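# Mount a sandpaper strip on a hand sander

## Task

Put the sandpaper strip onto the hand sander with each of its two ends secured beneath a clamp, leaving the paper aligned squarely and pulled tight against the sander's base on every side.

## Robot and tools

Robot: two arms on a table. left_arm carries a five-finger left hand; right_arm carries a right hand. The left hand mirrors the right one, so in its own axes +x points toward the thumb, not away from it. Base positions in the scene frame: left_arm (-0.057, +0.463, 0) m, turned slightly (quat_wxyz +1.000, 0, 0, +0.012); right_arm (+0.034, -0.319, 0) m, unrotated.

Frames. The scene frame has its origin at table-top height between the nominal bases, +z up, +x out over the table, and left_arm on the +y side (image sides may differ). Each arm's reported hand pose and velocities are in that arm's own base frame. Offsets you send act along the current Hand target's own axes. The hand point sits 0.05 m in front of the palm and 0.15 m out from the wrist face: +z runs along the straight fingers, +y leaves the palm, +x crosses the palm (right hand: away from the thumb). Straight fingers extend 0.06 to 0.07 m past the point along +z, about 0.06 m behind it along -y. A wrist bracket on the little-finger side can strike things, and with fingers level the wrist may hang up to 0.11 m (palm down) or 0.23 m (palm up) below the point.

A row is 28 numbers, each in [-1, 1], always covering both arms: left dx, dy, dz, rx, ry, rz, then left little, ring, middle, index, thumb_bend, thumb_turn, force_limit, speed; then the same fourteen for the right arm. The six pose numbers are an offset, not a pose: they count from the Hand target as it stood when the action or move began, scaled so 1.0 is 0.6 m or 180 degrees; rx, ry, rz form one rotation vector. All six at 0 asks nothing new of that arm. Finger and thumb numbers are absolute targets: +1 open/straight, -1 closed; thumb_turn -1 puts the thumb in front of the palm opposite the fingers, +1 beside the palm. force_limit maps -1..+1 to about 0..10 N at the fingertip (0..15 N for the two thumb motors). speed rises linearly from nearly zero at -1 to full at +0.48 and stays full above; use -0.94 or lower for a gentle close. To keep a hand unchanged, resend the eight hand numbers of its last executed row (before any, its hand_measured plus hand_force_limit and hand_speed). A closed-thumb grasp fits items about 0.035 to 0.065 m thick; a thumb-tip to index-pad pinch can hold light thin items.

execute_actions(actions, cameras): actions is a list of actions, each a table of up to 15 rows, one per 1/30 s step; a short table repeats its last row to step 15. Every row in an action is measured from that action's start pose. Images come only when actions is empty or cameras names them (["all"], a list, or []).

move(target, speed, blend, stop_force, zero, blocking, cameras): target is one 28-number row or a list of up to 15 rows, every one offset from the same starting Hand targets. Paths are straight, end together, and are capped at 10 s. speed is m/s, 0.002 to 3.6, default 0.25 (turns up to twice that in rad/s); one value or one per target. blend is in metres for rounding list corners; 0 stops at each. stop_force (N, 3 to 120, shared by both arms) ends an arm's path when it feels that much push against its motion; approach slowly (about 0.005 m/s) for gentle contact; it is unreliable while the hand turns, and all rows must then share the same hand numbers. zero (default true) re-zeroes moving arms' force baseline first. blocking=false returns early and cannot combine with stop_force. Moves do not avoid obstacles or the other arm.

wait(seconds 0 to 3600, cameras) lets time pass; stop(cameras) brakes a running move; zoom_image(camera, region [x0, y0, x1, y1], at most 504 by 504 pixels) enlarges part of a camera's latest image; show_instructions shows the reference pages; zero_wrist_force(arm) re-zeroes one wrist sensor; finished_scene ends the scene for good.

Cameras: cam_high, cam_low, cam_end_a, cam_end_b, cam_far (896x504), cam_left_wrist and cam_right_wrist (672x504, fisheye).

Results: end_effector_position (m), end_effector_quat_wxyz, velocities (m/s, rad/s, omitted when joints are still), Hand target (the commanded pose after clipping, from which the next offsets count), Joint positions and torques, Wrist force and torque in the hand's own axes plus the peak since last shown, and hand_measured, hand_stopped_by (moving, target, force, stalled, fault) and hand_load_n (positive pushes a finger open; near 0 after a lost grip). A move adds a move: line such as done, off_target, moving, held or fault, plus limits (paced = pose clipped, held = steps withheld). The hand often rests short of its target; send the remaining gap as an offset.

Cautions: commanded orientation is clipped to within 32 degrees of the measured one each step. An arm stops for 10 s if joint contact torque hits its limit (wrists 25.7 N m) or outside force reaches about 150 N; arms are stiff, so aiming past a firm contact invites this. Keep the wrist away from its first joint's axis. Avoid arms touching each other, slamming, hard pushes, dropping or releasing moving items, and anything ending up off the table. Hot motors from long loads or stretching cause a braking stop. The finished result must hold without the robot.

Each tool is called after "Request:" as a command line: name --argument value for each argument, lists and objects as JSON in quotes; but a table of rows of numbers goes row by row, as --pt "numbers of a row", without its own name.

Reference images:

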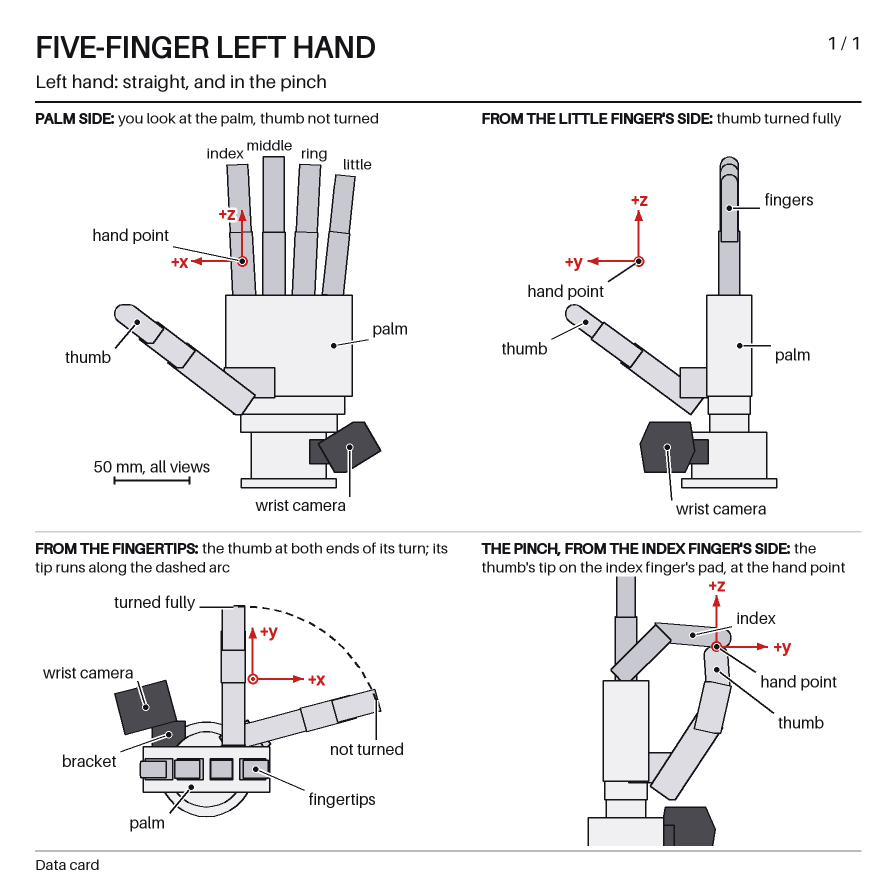

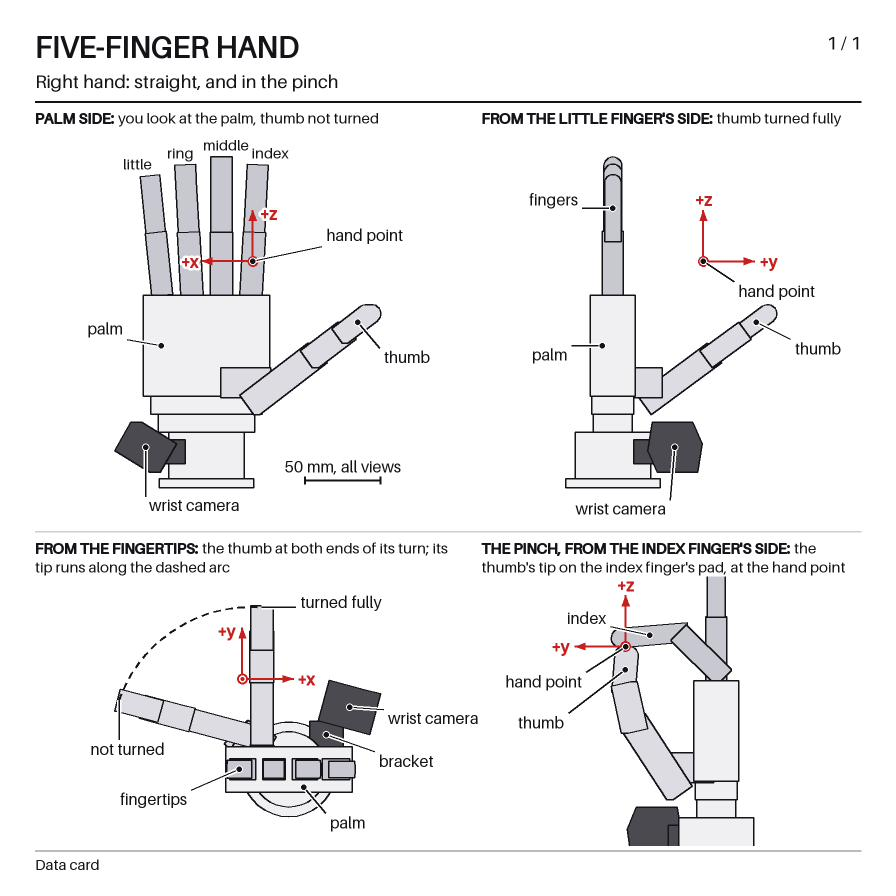

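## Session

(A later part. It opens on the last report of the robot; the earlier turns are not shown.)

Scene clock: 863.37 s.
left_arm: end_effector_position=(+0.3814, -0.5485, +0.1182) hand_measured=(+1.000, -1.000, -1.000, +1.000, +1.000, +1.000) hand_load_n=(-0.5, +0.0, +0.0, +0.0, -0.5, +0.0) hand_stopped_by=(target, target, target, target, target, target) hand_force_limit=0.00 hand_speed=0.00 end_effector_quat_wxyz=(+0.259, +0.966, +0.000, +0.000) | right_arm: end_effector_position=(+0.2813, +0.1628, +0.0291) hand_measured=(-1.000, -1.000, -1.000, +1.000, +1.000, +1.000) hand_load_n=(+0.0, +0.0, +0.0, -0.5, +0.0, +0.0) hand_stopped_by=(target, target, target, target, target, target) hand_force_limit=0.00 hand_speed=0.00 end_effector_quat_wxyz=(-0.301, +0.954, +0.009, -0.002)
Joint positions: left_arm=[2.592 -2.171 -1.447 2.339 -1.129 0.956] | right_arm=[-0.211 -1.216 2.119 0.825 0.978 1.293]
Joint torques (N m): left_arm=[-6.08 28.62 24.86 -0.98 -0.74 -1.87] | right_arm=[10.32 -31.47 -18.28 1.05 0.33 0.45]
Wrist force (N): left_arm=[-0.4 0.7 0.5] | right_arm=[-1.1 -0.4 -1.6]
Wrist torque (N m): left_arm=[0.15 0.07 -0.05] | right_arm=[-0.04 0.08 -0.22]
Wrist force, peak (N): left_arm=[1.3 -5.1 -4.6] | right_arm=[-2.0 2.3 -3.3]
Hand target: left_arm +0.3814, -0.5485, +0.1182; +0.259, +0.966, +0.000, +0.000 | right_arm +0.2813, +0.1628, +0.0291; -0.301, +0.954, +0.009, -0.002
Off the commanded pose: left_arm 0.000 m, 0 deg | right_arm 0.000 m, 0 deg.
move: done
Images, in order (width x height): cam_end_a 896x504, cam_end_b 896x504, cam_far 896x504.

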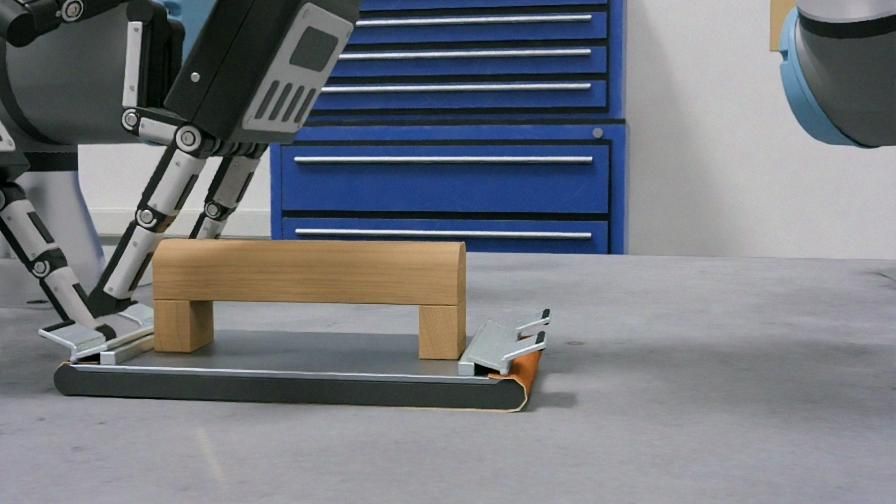

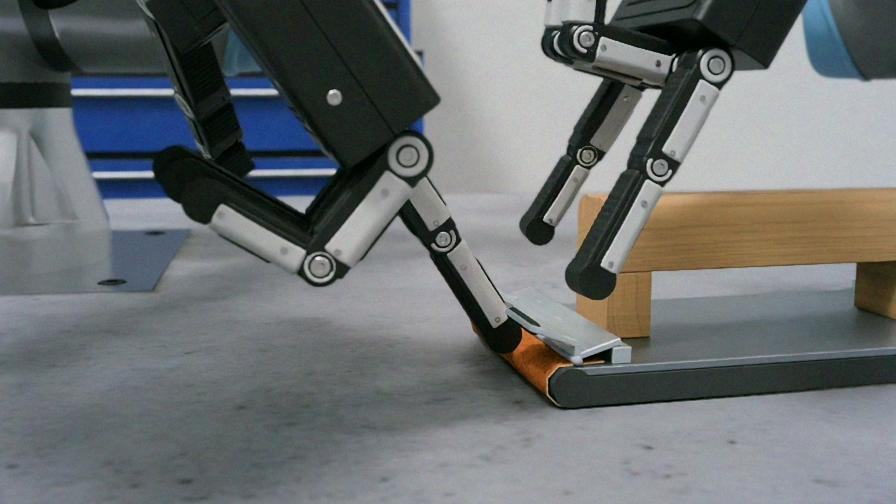

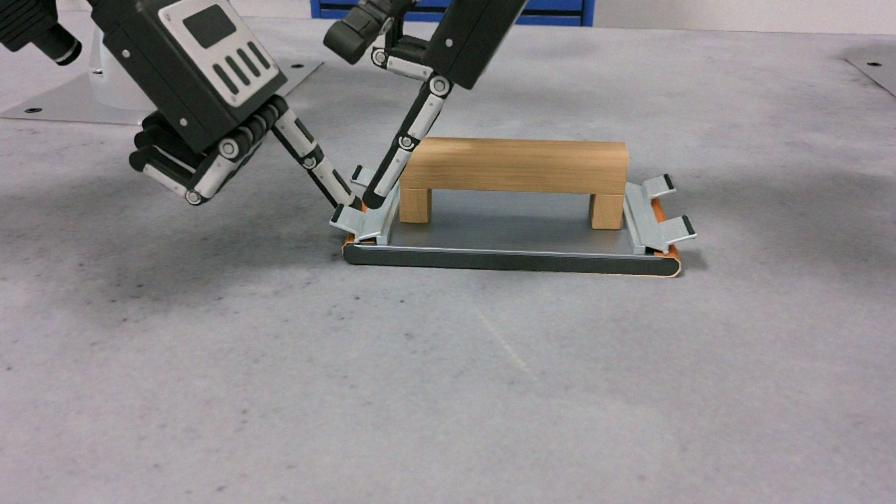

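Request:
move --target '[0,0,0,0,0,0,1,-1,-1,1,1,1,0.0,0.0, 0,0,-0.12,0,0,0,-1,-1,-1,1,1,1,0.0,0.0]' --speed 0.08

Request:
move --target '[0,0.083,-0.144,0,0,0,1,-1,-1,1,1,1,0.0,0.0, 0,0,0,0,0,0,-1,-1,-1,1,1,1,0.0,0.0]' --speed 0.12 --cameras '["cam_end_b","cam_far","cam_end_a","cam_high"]'

Request:
zoom_image --camera "cam_end_b" --region '[450, 230, 700, 430]'

Request:
zoom_image --camera "cam_far" --region '[300, 120, 480, 300]'

Request:
zoom_image --camera "cam_end_a" --region '[430, 290, 580, 430]'

Request:
zoom_image --camera "cam_far" --region '[580, 150, 720, 290]'

Request:
zoom_image --camera "cam_high" --region '[340, 170, 430, 260]'

Request:
zoom_image --camera "cam_end_a" --region '[30, 290, 180, 420]'

Scene clock: 875.47 s.
left_arm: end_effector_position=(+0.3814, -0.5485, +0.1182) hand_measured=(+1.000, -1.000, -1.000, +1.000, +1.000, +1.000) hand_load_n=(+0.0, +0.0, +0.0, +0.0, +0.0, +0.0) hand_stopped_by=(target, target, target, target, target, target) hand_force_limit=0.00 hand_speed=0.00 end_effector_quat_wxyz=(+0.259, +0.966, +0.000, +0.000) | right_arm: end_effector_position=(+0.2820, +0.1216, +0.0880) hand_measured=(-1.000, -1.000, -1.000, +1.000, +1.000, +1.000) hand_load_n=(+0.0, +0.0, +0.0, +0.0, +0.0, +0.0) hand_stopped_by=(target, target, target, target, target, target) hand_force_limit=0.00 hand_speed=0.00 end_effector_quat_wxyz=(-0.301, +0.954, +0.009, -0.002)
Joint positions: left_arm=[2.592 -2.171 -1.447 2.339 -1.129 0.956] | right_arm=[-0.348 -1.332 2.099 1.049 1.005 1.133]
Joint torques (N m): left_arm=[-7.1 28.65 24.7 -3.48 -0.65 -1.87] | right_arm=[-13.09 -33.61 -24.59 5.45 1.3 -1.26]
Wrist force (N): left_arm=[-0.2 0.5 0.3] | right_arm=[-1.1 -0.8 0.3]
Wrist torque (N m): left_arm=[0.15 0.03 -0.03] | right_arm=[-0.14 0.10 -0.01]
Wrist force, peak (N): left_arm=[-0.5 0.8 0.6] | right_arm=[-1.8 -0.3 -1.6]
Hand target: left_arm +0.3814, -0.5485, +0.1182; +0.259, +0.966, +0.000, +0.000 | right_arm +0.2820, +0.1215, +0.0881; -0.301, +0.954, +0.009, -0.002
Off the commanded pose: left_arm 0.000 m, 0 deg | right_arm 0.000 m, 0 deg.
move: done

Scene clock: 876.93 s.
left_arm: end_effector_position=(+0.3814, -0.5483, +0.2178) hand_measured=(+1.000, -1.000, -1.000, +1.000, +1.000, +1.000) hand_load_n=(+0.0, +0.0, +0.0, +0.0, +0.0, +0.0) hand_stopped_by=(target, target, target, target, target, target) hand_force_limit=0.00 hand_speed=0.00 end_effector_quat_wxyz=(+0.259, +0.966, +0.000, +0.000) | right_arm: end_effector_position=(+0.2820, +0.1215, +0.0881) hand_measured=(-1.000, -1.000, -1.000, +1.000, +1.000, +1.000) hand_load_n=(+0.0, +0.0, +0.0, -0.5, +0.0, +0.0) hand_stopped_by=(target, target, target, target, target, target) hand_force_limit=0.00 hand_speed=0.00 end_effector_quat_wxyz=(-0.301, +0.954, +0.009, -0.002)
Joint positions: left_arm=[2.593 -2.085 -1.313 2.119 -1.129 0.957] | right_arm=[-0.348 -1.333 2.099 1.049 1.005 1.133]
Joint torques (N m): left_arm=[9.58 42.88 27.37 -3.98 -0.72 1.42] | right_arm=[-12.8 -33.6 -24.45 5.35 1.19 -1.23]
Wrist force (N): left_arm=[-0.3 0.5 0.4] | right_arm=[-1.2 -1.2 0.8]
Wrist torque (N m): left_arm=[0.13 0.05 -0.14] | right_arm=[-0.22 0.10 -0.03]
Wrist force, peak (N): left_arm=[-0.5 0.1 1.4] | right_arm=[-1.2 -1.2 0.8]
Hand target: left_arm +0.3814, -0.5483, +0.2180; +0.259, +0.966, +0.000, +0.000 | right_arm +0.2820, +0.1215, +0.0881; -0.301, +0.954, +0.009, -0.002
Off the commanded pose: left_arm 0.000 m, 0 deg | right_arm 0.000 m, 0 deg.
move: done
Images, in order (width x height): cam_high 896x504, cam_end_a 896x504, cam_end_b 896x504, cam_far 896x504.

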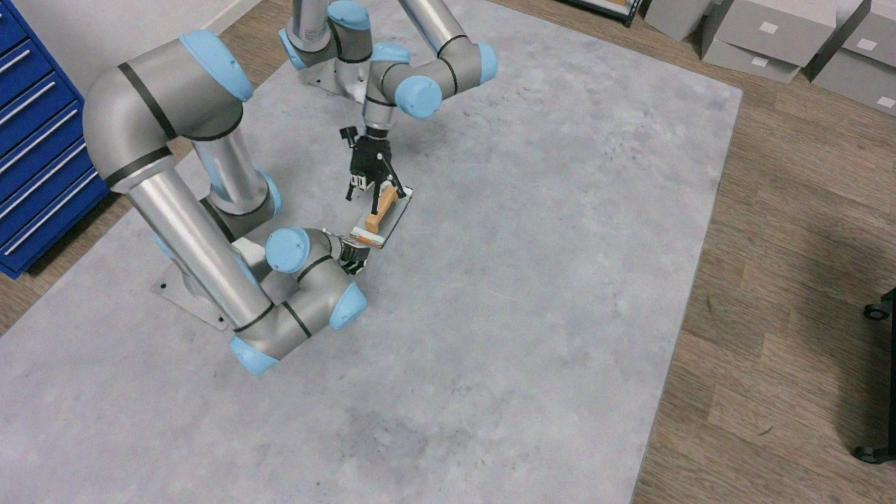

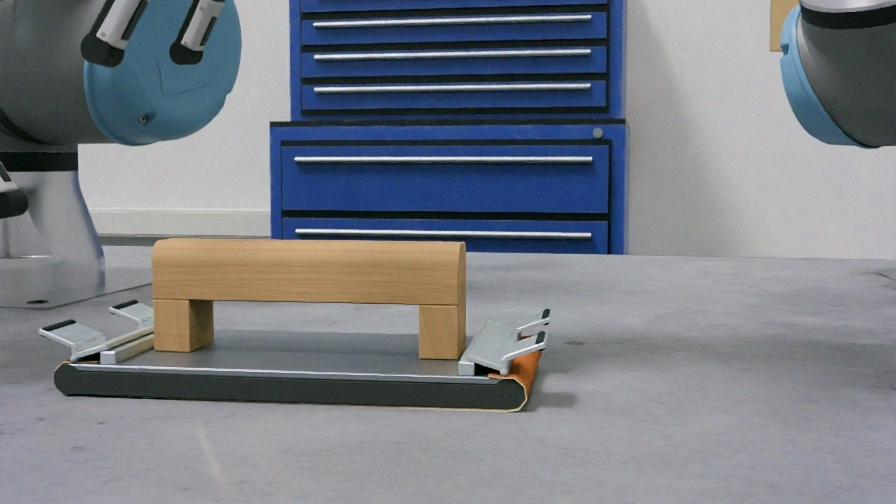

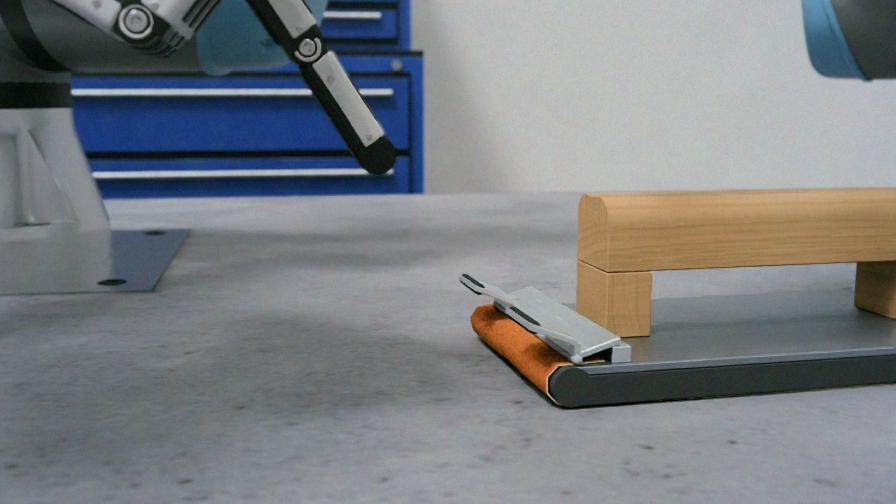

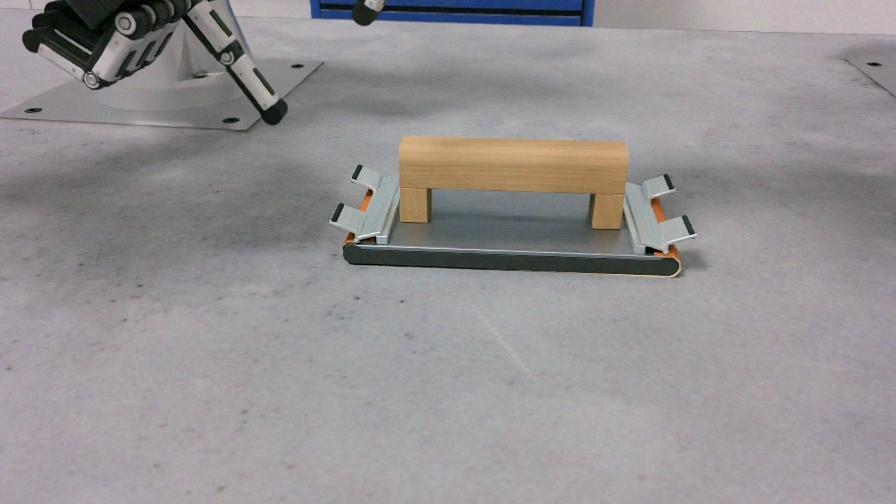

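Scaled by 2.016 from the camera's image (finer frame: 1280x720).

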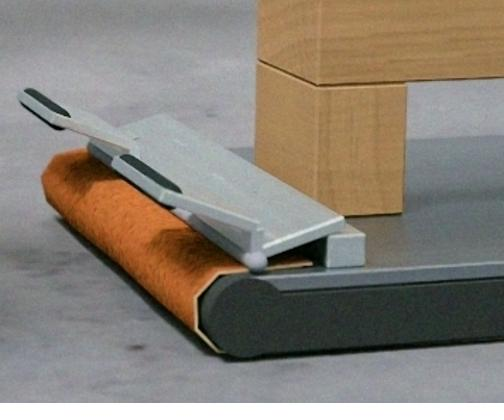

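Scaled by 2.800 from the camera's image (finer frame: 1280x720).

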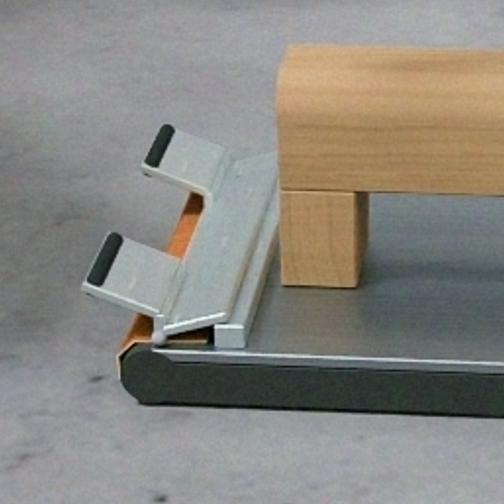

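Scaled by 3.360 from the camera's image (finer frame: 1280x720).

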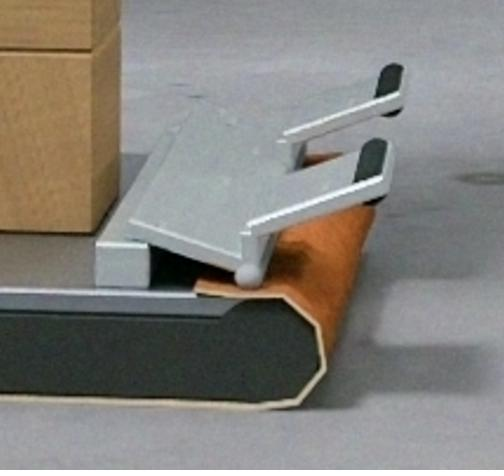

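Scaled by 3.600 from the camera's image (finer frame: 1280x720).

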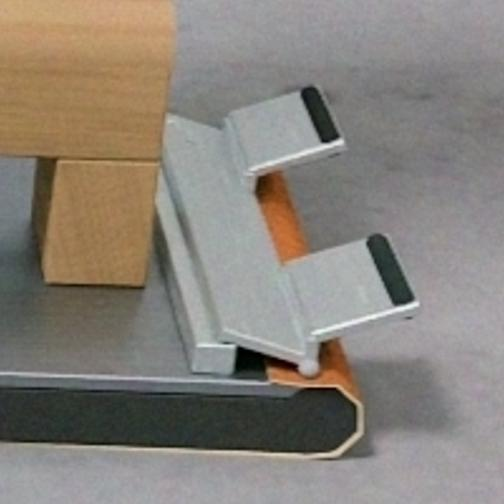

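Scaled by 5.600 from the camera's image (finer frame: 1280x720).

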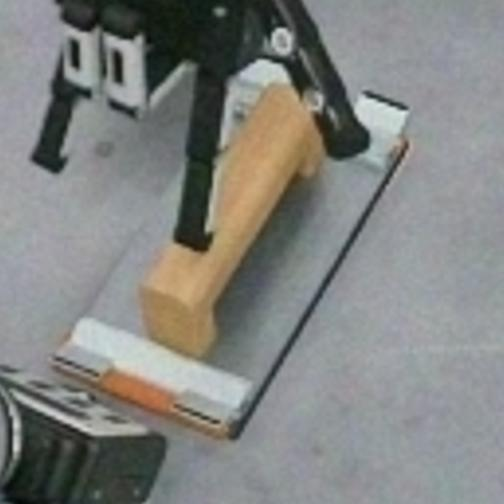

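Scaled by 3.360 from the camera's image (finer frame: 1280x720).

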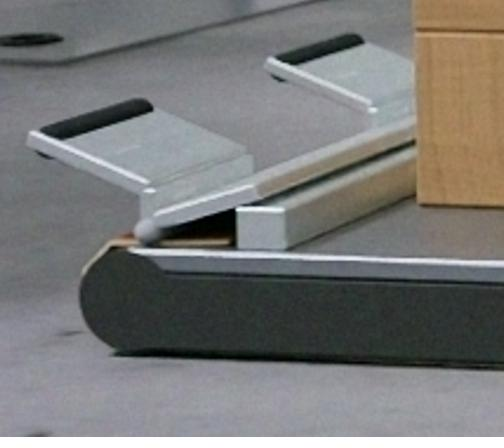

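Request:
zoom_image --camera "cam_far" --region '[330, 220, 450, 290]'

Request:
zoom_image --camera "cam_far" --region '[580, 220, 700, 290]'

Request:
zoom_image --camera "cam_end_b" --region '[460, 290, 640, 420]'

Request:
zoom_image --camera "cam_end_b" --region '[716, 300, 896, 420]'

Request:
zoom_image --camera "cam_end_a" --region '[200, 340, 400, 430]'

Scaled by 4.200 from the camera's image (finer frame: 1280x720).

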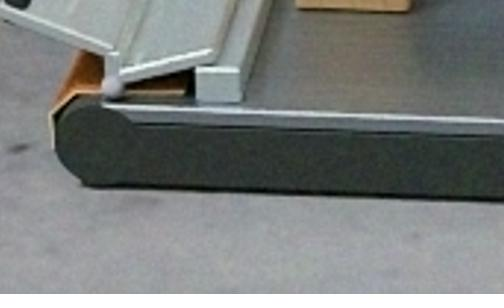

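Scaled by 4.200 from the camera's image (finer frame: 1280x720).

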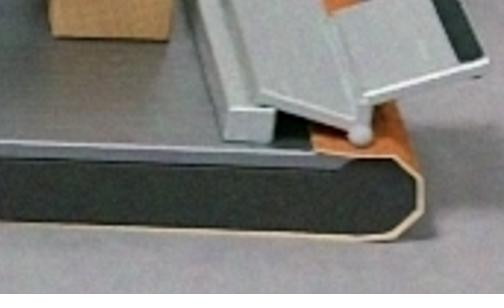

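Scaled by 2.800 from the camera's image (finer frame: 1280x720).

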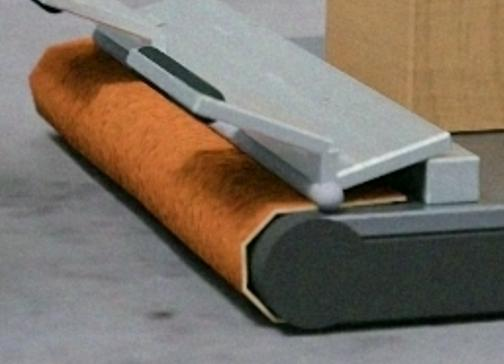

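Scaled by 2.800 from the camera's image (finer frame: 1280x720).

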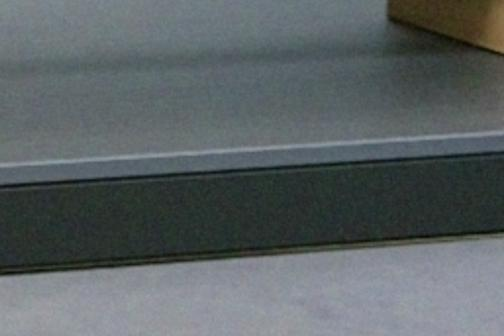

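Scaled by 2.520 from the camera's image (finer frame: 1280x720).

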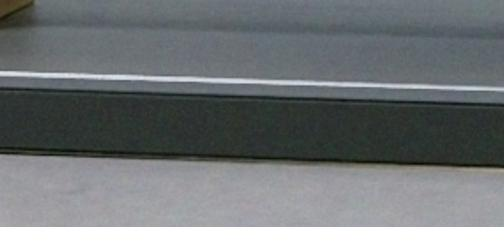

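Request:
move --target '[0,-0.25,-0.1,0,0,0,1,-1,-1,1,1,1,0.0,0.0, 0,0.05,-0.15,0,0,0,-1,-1,-1,1,1,1,0.0,0.0]' --speed 0.25 --cameras '["cam_high","cam_left_wrist","cam_right_wrist"]'

Request:
zoom_image --camera "cam_high" --region '[340, 170, 430, 260]'

Scene clock: 914.07 s.
left_arm: end_effector_position=(+0.3816, -0.3885, +0.1948) hand_measured=(+1.000, -1.000, -1.000, +1.000, +1.000, +1.000) hand_load_n=(+0.0, +0.0, +0.0, +0.0, +0.0, +0.0) hand_stopped_by=(target, target, target, target, target, target) hand_force_limit=0.00 hand_speed=0.00 end_effector_quat_wxyz=(+0.259, +0.966, +0.000, +0.000) | right_arm: end_effector_position=(+0.2833, +0.0454, +0.1446) hand_measured=(-1.000, -1.000, -1.000, +1.000, +1.000, +1.000) hand_load_n=(+0.0, +0.0, +0.0, +0.5, +0.0, +0.0) hand_stopped_by=(target, target, target, target, target, target) hand_force_limit=0.00 hand_speed=0.00 end_effector_quat_wxyz=(-0.301, +0.954, +0.009, -0.002)
Joint positions: left_arm=[2.931 -1.892 -1.705 2.145 -1.059 1.33] | right_arm=[-0.583 -1.409 2.05 1.306 1.077 0.874]
Joint torques (N m): left_arm=[9.33 35.02 6.08 -4.12 1.9 1.44] | right_arm=[-11.99 -31.86 -26.14 5.25 1.42 -1.26]
Wrist force (N): left_arm=[-0.4 0.5 0.5] | right_arm=[-1.2 -1.3 0.0]
Wrist torque (N m): left_arm=[0.12 0.06 -0.16] | right_arm=[-0.17 0.06 -0.05]
Wrist force, peak (N): left_arm=[-0.4 1.6 1.1] | right_arm=[-1.4 -1.1 0.4]
Hand target: left_arm +0.3816, -0.3884, +0.1948; +0.259, +0.966, +0.000, +0.000 | right_arm +0.2833, +0.0453, +0.1446; -0.301, +0.954, +0.009, -0.002
Off the commanded pose: left_arm 0.000 m, 0 deg | right_arm 0.000 m, 0 deg.
move: done

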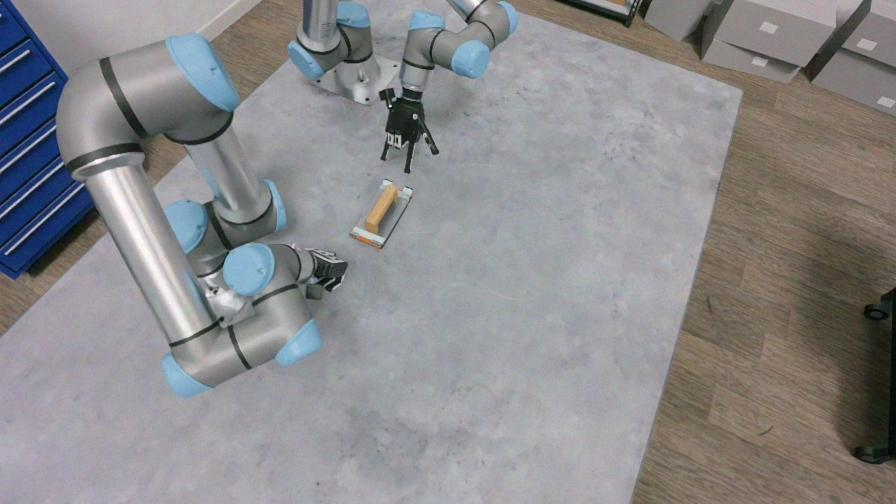

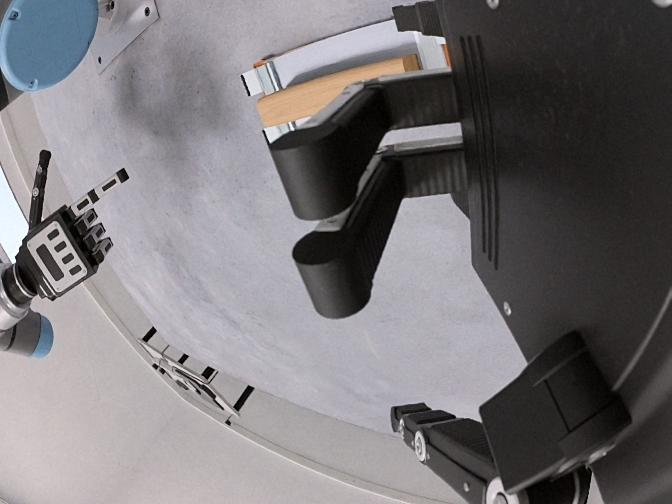

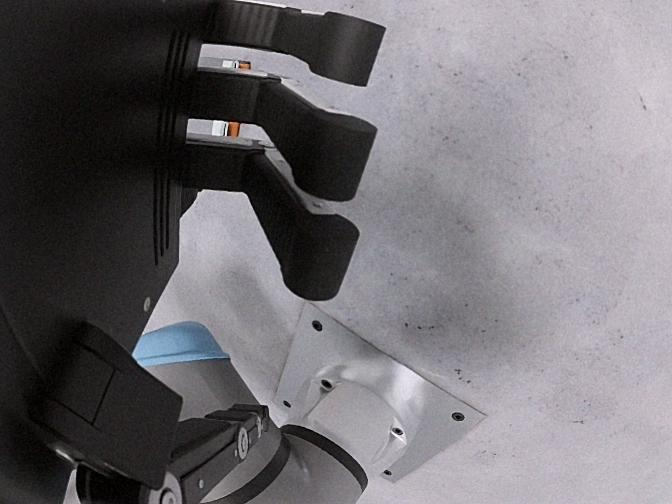

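Scaled by 5.600 from the camera's image (finer frame: 1280x720).

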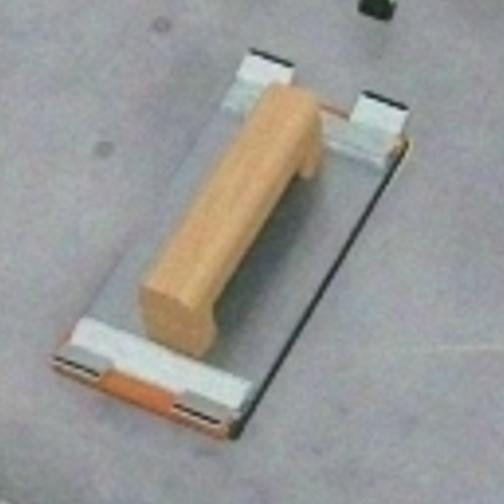

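Request:
zoom_image --camera "cam_left_wrist" --region '[230, 10, 470, 160]'

Request:
zoom_image --camera "cam_high" --region '[345, 215, 395, 255]'

Scaled by 2.100 from the camera's image (finer frame: 960x720).

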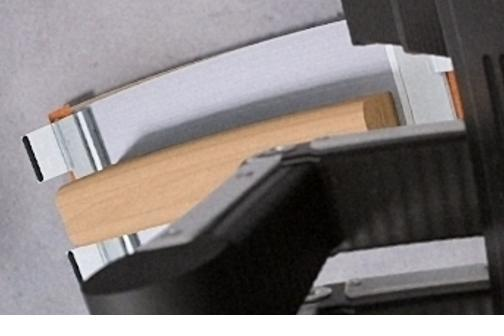

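Scaled by 10.080 from the camera's image (finer frame: 1280x720).

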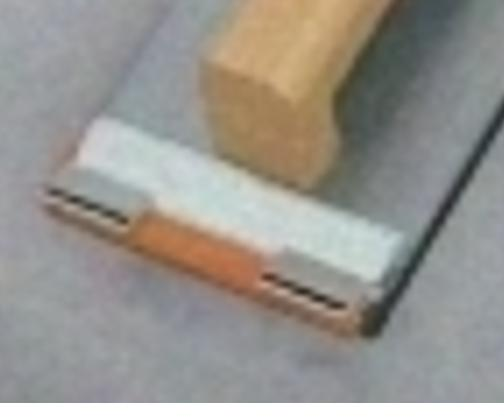

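Request:
move --pt "0 0 0 0 0 0 -1 -1 -1 -1 1 1 0.0 0.0 0 0 0 0 0 0 -1 -1 -1 1 1 1 0.0 0.0" --pt "-0.0833 0.0818 0.1917 0 0 0 -1 -1 -1 -1 1 1 0.0 0.0 0 0 0 0 0 0 -1 -1 -1 1 1 1 0.0 0.0" --speed 0.15 --cameras '["cam_left_wrist","cam_far"]'

Request:
zoom_image --camera "cam_left_wrist" --region '[200, 0, 500, 250]'

Scene clock: 972.93 s.
left_arm: end_effector_position=(+0.3315, -0.4883, +0.1199) hand_measured=(-1.000, -1.000, -1.000, -1.000, +1.000, +1.000) hand_load_n=(+0.0, +0.0, +0.0, +0.0, +0.0, +0.0) hand_stopped_by=(target, target, target, target, target, target) hand_force_limit=0.00 hand_speed=0.00 end_effector_quat_wxyz=(+0.259, +0.966, -0.001, +0.000) | right_arm: end_effector_position=(+0.2833, +0.0453, +0.1446) hand_measured=(-1.000, -1.000, -1.000, +1.000, +1.000, +1.000) hand_load_n=(+0.5, +0.0, +0.0, +0.0, -0.5, -0.5) hand_stopped_by=(target, target, target, target, target, target) hand_force_limit=0.00 hand_speed=0.00 end_effector_quat_wxyz=(-0.301, +0.954, +0.009, -0.002)
Joint positions: left_arm=[2.653 -2.008 -1.714 2.415 -1.112 1.021] | right_arm=[-0.583 -1.409 2.05 1.307 1.077 0.874]
Joint torques (N m): left_arm=[-7.79 23.07 23.33 -0.58 -0.79 -1.99] | right_arm=[-12.62 -31.66 -25.21 5.38 1.29 -1.25]
Wrist force (N): left_arm=[-0.4 0.4 0.4] | right_arm=[-0.9 -0.9 0.0]
Wrist torque (N m): left_arm=[0.12 0.06 -0.05] | right_arm=[-0.10 0.03 -0.01]
Wrist force, peak (N): left_arm=[-0.6 0.7 1.3] | right_arm=[-1.4 -1.2 0.0]
Hand target: left_arm +0.3315, -0.4884, +0.1199; +0.259, +0.966, +0.000, +0.000 | right_arm +0.2833, +0.0453, +0.1446; -0.301, +0.954, +0.009, -0.002
Off the commanded pose: left_arm 0.000 m, 0 deg | right_arm 0.000 m, 0 deg.
move: done
Images, in order (width x height): cam_far 896x504, cam_left_wrist 672x504.

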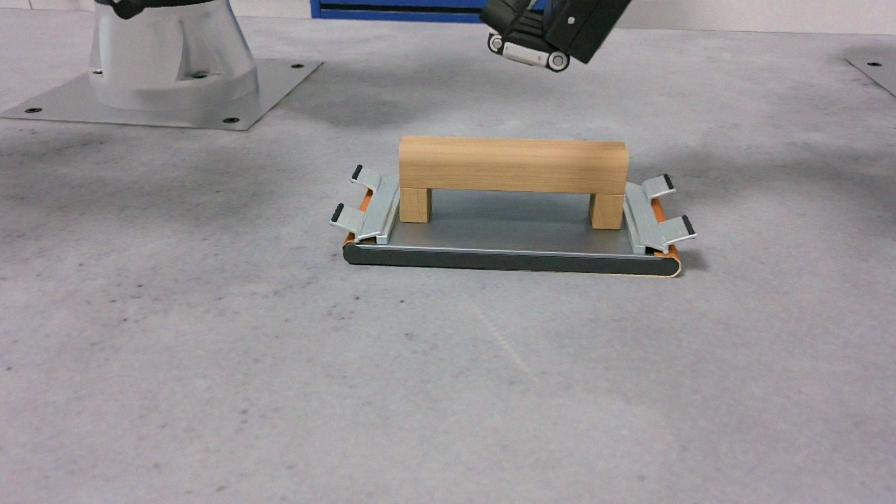

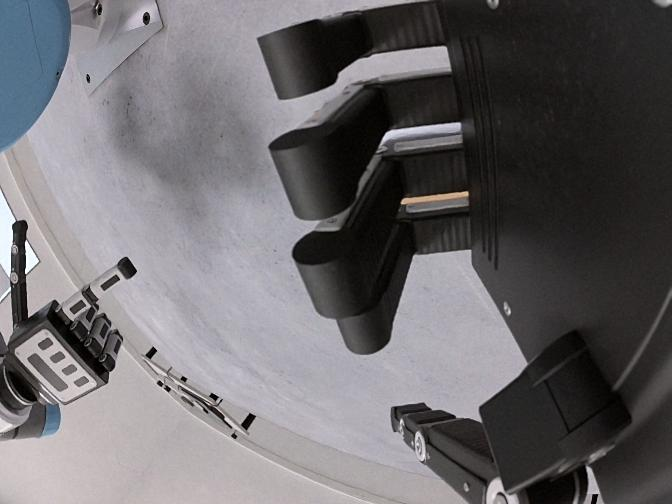

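Scaled by 1.680 from the camera's image (finer frame: 960x720).

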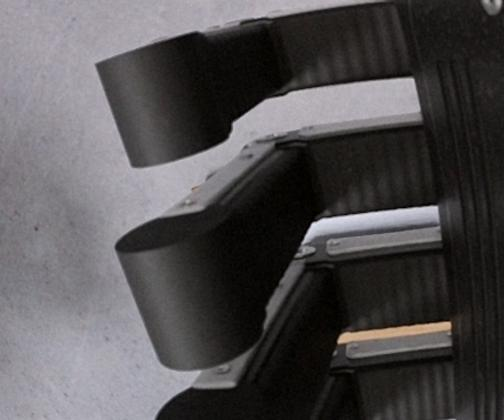

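Request:
move --target '[0.027,-0.092,-0.111,0,0,0,-1,-1,-1,-1,1,1,0.0,0.0, 0,0,0,0,0,0,-1,-1,-1,1,1,1,0.0,0.0]' --speed 0.15 --cameras '["cam_left_wrist"]'

Request:
zoom_image --camera "cam_left_wrist" --region '[200, 0, 500, 250]'

Scene clock: 981.00 s.
left_arm: end_effector_position=(+0.3478, -0.4074, +0.1498) hand_measured=(-1.000, -1.000, -1.000, -1.000, +1.000, +1.000) hand_load_n=(+0.0, +0.0, +0.0, +0.0, +0.0, +0.0) hand_stopped_by=(target, target, target, target, target, target) hand_force_limit=0.00 hand_speed=0.00 end_effector_quat_wxyz=(+0.259, +0.966, +0.000, +0.000) | right_arm: end_effector_position=(+0.2833, +0.0453, +0.1446) hand_measured=(-1.000, -1.000, -1.000, +1.000, +1.000, +1.000) hand_load_n=(+0.0, +0.0, +0.0, +0.0, +0.0, +0.0) hand_stopped_by=(target, target, target, target, target, target) hand_force_limit=0.00 hand_speed=0.00 end_effector_quat_wxyz=(-0.301, +0.954, +0.009, -0.002)
Joint positions: left_arm=[2.861 -1.9 -1.815 2.301 -1.069 1.251] | right_arm=[-0.583 -1.409 2.05 1.307 1.077 0.874]
Joint torques (N m): left_arm=[8.88 34.11 4.54 -3.97 1.97 1.52] | right_arm=[-12.77 -32 -22.9 5.27 0.99 -1.17]
Wrist force (N): left_arm=[-0.3 0.2 0.7] | right_arm=[-1.0 -0.7 0.3]
Wrist torque (N m): left_arm=[0.05 0.07 -0.15] | right_arm=[-0.11 0.03 -0.02]
Wrist force, peak (N): left_arm=[0.0 0.8 1.3] | right_arm=[-1.4 -1.2 0.2]
Hand target: left_arm +0.3478, -0.4073, +0.1499; +0.259, +0.966, +0.000, +0.000 | right_arm +0.2833, +0.0453, +0.1446; -0.301, +0.954, +0.009, -0.002
Off the commanded pose: left_arm 0.000 m, 0 deg | right_arm 0.000 m, 0 deg.
move: done

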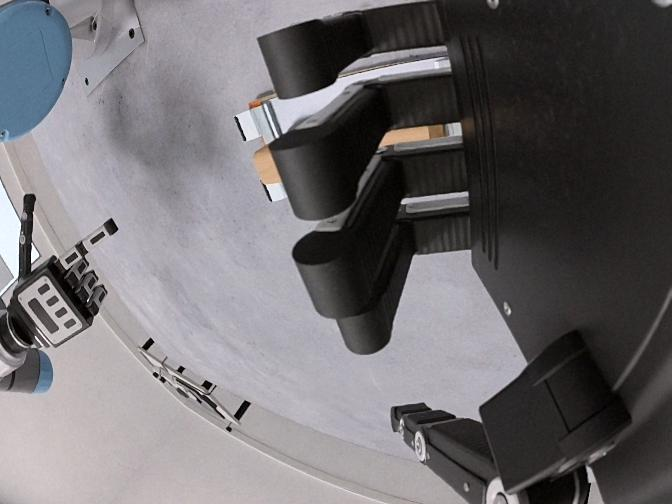

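Scaled by 1.680 from the camera's image (finer frame: 960x720).

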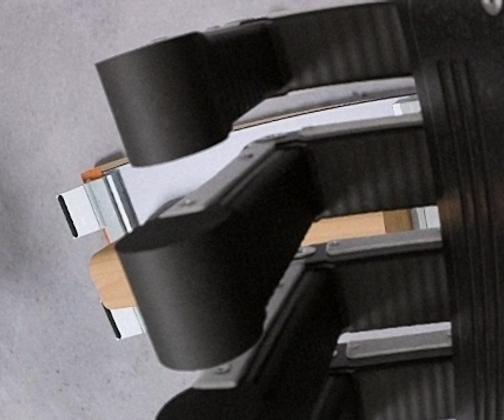

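Request:
move --target '[-0.033,0.054,-0.027,0,0,0,-1,-1,-1,-1,1,1,0.0,0.0, 0,0,0,0,0,0,-1,-1,-1,1,1,1,0.0,0.0]' --speed 0.15

Request:
move --target '[0,0,0,0,0,0,1,1,1,1,1,1,0.0,0.0, 0,0,0,0,0,0,-1,-1,-1,1,1,1,0.0,0.0]' --cameras '["cam_left_wrist"]'

Request:
zoom_image --camera "cam_left_wrist" --region '[200, 0, 500, 250]'

Scene clock: 991.53 s.
left_arm: end_effector_position=(+0.3280, -0.4272, +0.1800) hand_measured=(-1.000, -1.000, -1.000, -1.000, +1.000, +1.000) hand_load_n=(+0.0, +0.0, +0.0, +0.0, +0.0, +0.0) hand_stopped_by=(target, target, target, target, target, target) hand_force_limit=0.00 hand_speed=0.00 end_effector_quat_wxyz=(+0.259, +0.966, +0.000, +0.000) | right_arm: end_effector_position=(+0.2833, +0.0453, +0.1446) hand_measured=(-1.000, -1.000, -1.000, +1.000, +1.000, +1.000) hand_load_n=(+0.0, +0.0, +0.0, +0.0, +0.0, +0.0) hand_stopped_by=(target, target, target, target, target, target) hand_force_limit=0.00 hand_speed=0.00 end_effector_quat_wxyz=(-0.301, +0.954, +0.009, -0.002)
Joint positions: left_arm=[2.793 -1.85 -1.784 2.256 -1.081 1.175] | right_arm=[-0.583 -1.409 2.05 1.307 1.077 0.874]
Joint torques (N m): left_arm=[-7.09 32.07 24.36 -4 -0.57 -1.56] | right_arm=[-12.37 -31.84 -21.45 5.43 0.78 -1.19]
Wrist force (N): left_arm=[-0.2 0.5 0.7] | right_arm=[-1.0 -1.3 0.2]
Wrist torque (N m): left_arm=[0.11 0.05 -0.04] | right_arm=[-0.19 0.03 -0.03]
Wrist force, peak (N): left_arm=[-0.5 0.9 0.5] | right_arm=[-1.0 -1.4 0.4]
Hand target: left_arm +0.3280, -0.4273, +0.1801; +0.259, +0.966, +0.000, +0.000 | right_arm +0.2833, +0.0453, +0.1446; -0.301, +0.954, +0.009, -0.002
Off the commanded pose: left_arm 0.000 m, 0 deg | right_arm 0.000 m, 0 deg.
move: done

Scene clock: 992.57 s.
left_arm: end_effector_position=(+0.3280, -0.4273, +0.1801) hand_measured=(+1.000, +1.000, +1.000, +1.000, +1.000, +1.000) hand_load_n=(+0.0, +0.0, +0.0, +0.0, +0.0, +0.0) hand_stopped_by=(target, target, target, target, target, target) hand_force_limit=0.00 hand_speed=0.00 end_effector_quat_wxyz=(+0.259, +0.966, +0.000, +0.000) | right_arm: end_effector_position=(+0.2833, +0.0453, +0.1446) hand_measured=(-1.000, -1.000, -1.000, +1.000, +1.000, +1.000) hand_load_n=(+0.0, +0.0, +0.0, +0.0, +0.0, +0.0) hand_stopped_by=(target, target, target, target, target, target) hand_force_limit=0.00 hand_speed=0.00 end_effector_quat_wxyz=(-0.301, +0.954, +0.009, -0.002)
Joint positions: left_arm=[2.793 -1.85 -1.784 2.256 -1.081 1.175] | right_arm=[-0.583 -1.409 2.05 1.307 1.077 0.874]
Joint torques (N m): left_arm=[-7 32.37 23.77 -3.82 -0.35 -1.78] | right_arm=[-12.4 -32.02 -20.49 5.24 0.78 -1.17]
Wrist force (N): left_arm=[-0.2 0.3 0.7] | right_arm=[-0.8 -1.1 0.1]
Wrist torque (N m): left_arm=[0.08 0.05 -0.03] | right_arm=[-0.15 0.00 -0.02]
Wrist force, peak (N): left_arm=[-0.2 0.4 0.8] | right_arm=[-1.1 -1.2 0.2]
Hand target: left_arm +0.3280, -0.4273, +0.1801; +0.259, +0.966, +0.000, +0.000 | right_arm +0.2833, +0.0453, +0.1446; -0.301, +0.954, +0.009, -0.002
Off the commanded pose: left_arm 0.000 m, 0 deg | right_arm 0.000 m, 0 deg.
move: done

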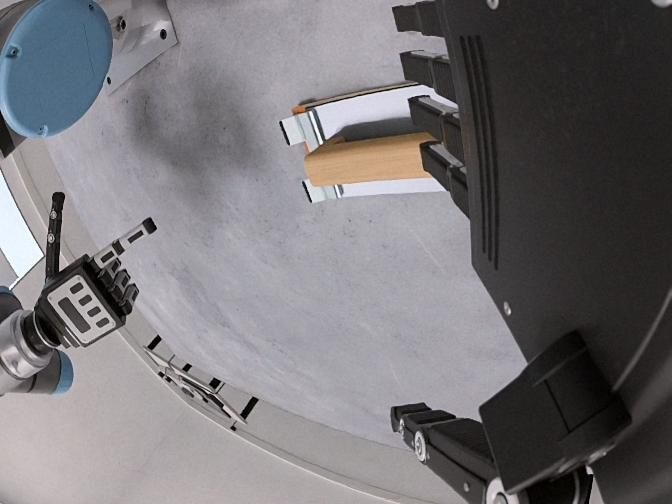

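Scaled by 1.680 from the camera's image (finer frame: 960x720).

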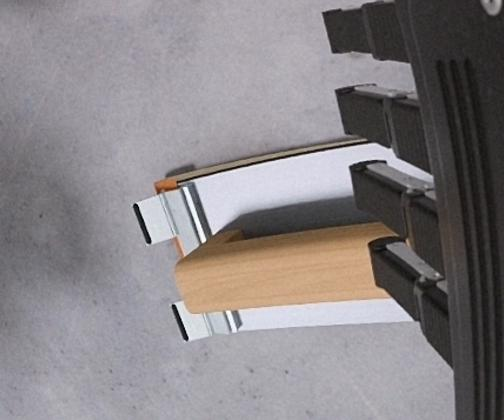

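Request:
move --pt "0 0 0 0 0 0 -1 -1 -1 1 1 1 0.0 0.0 0 0 0 0 0 0 -1 -1 -1 1 1 1 0.0 0.0" --pt "0.1518 0.178 0.1028 0 0 0 -1 -1 -1 1 1 1 0.0 0.0 -0.104 -0.015 0.214 0 0 0 -1 -1 -1 1 1 1 0.0 0.0" --speed 0.12 --cameras '["cam_end_b","cam_far","cam_high"]'

Scene clock: 1058.23 s.
left_arm: end_effector_position=(+0.4188, -0.5506, +0.1801) hand_measured=(-1.000, -1.000, -1.000, +1.000, +1.000, +1.000) hand_load_n=(+0.0, +0.0, +0.5, +0.0, +0.0, +0.0) hand_stopped_by=(target, target, target, target, target, target) hand_force_limit=0.00 hand_speed=0.00 end_effector_quat_wxyz=(+0.259, +0.966, +0.000, +0.000) | right_arm: end_effector_position=(+0.2195, +0.1252, +0.0446) hand_measured=(-1.000, -1.000, -1.000, +1.000, +1.000, +1.000) hand_load_n=(+0.0, +0.0, +0.0, +0.0, +0.0, +0.0) hand_stopped_by=(target, target, target, target, target, target) hand_force_limit=0.00 hand_speed=0.00 end_effector_quat_wxyz=(-0.301, +0.954, +0.009, -0.002)
Joint positions: left_arm=[2.626 -2.181 -1.264 2.15 -1.12 0.992] | right_arm=[-0.429 -1.36 2.327 0.897 1.027 1.041]
Joint torques (N m): left_arm=[-7.47 30.78 25.67 -3.86 -0.7 -1.94] | right_arm=[12.34 -4.56 1.96 0.21 -2.68 1.55]
Wrist force (N): left_arm=[-0.3 0.5 0.4] | right_arm=[-1.4 -0.7 0.6]
Wrist torque (N m): left_arm=[0.13 0.05 -0.03] | right_arm=[-0.10 0.14 -0.19]
Wrist force, peak (N): left_arm=[-0.1 0.9 0.9] | right_arm=[-1.9 -0.6 0.2]
Hand target: left_arm +0.4189, -0.5507, +0.1801; +0.259, +0.966, +0.000, +0.000 | right_arm +0.2195, +0.1252, +0.0446; -0.301, +0.954, +0.009, -0.002
Off the commanded pose: left_arm 0.000 m, 0 deg | right_arm 0.000 m, 0 deg.
move: done
Images, in order (width x height): cam_high 896x504, cam_end_b 896x504, cam_far 896x504.

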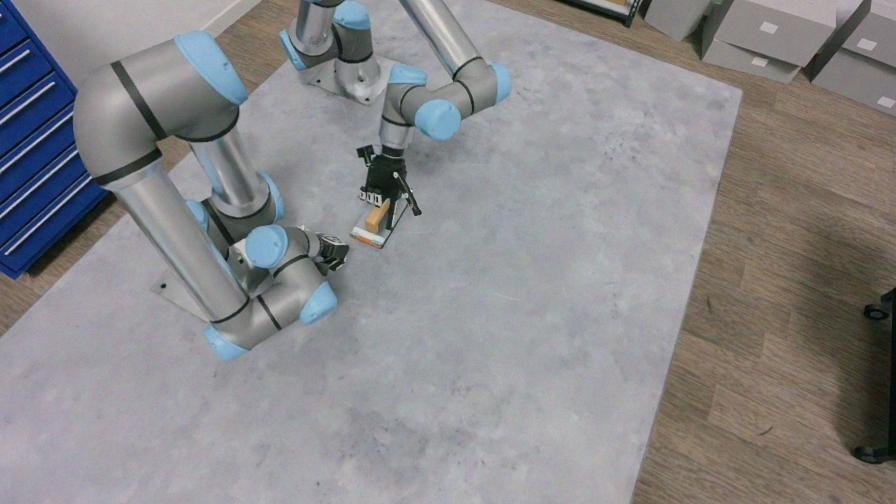

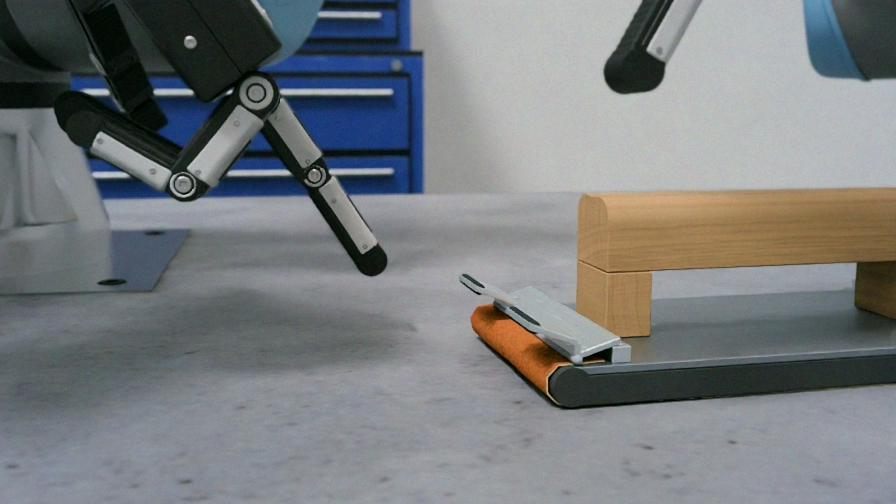

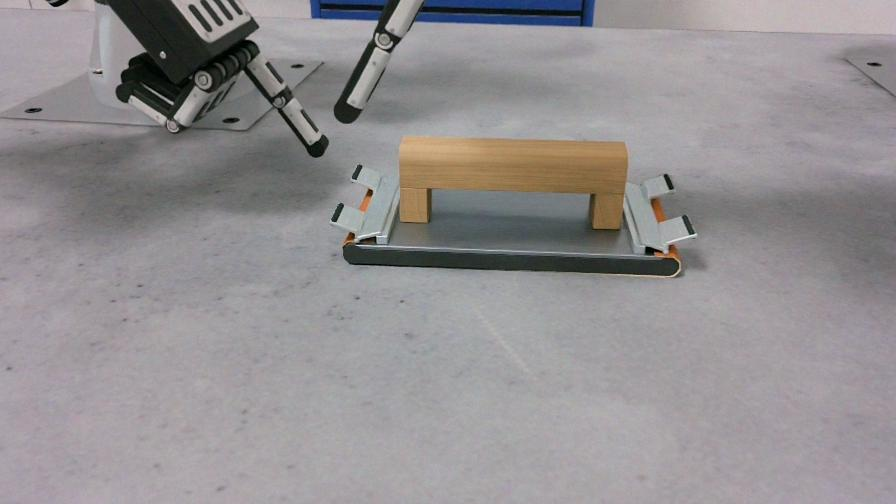

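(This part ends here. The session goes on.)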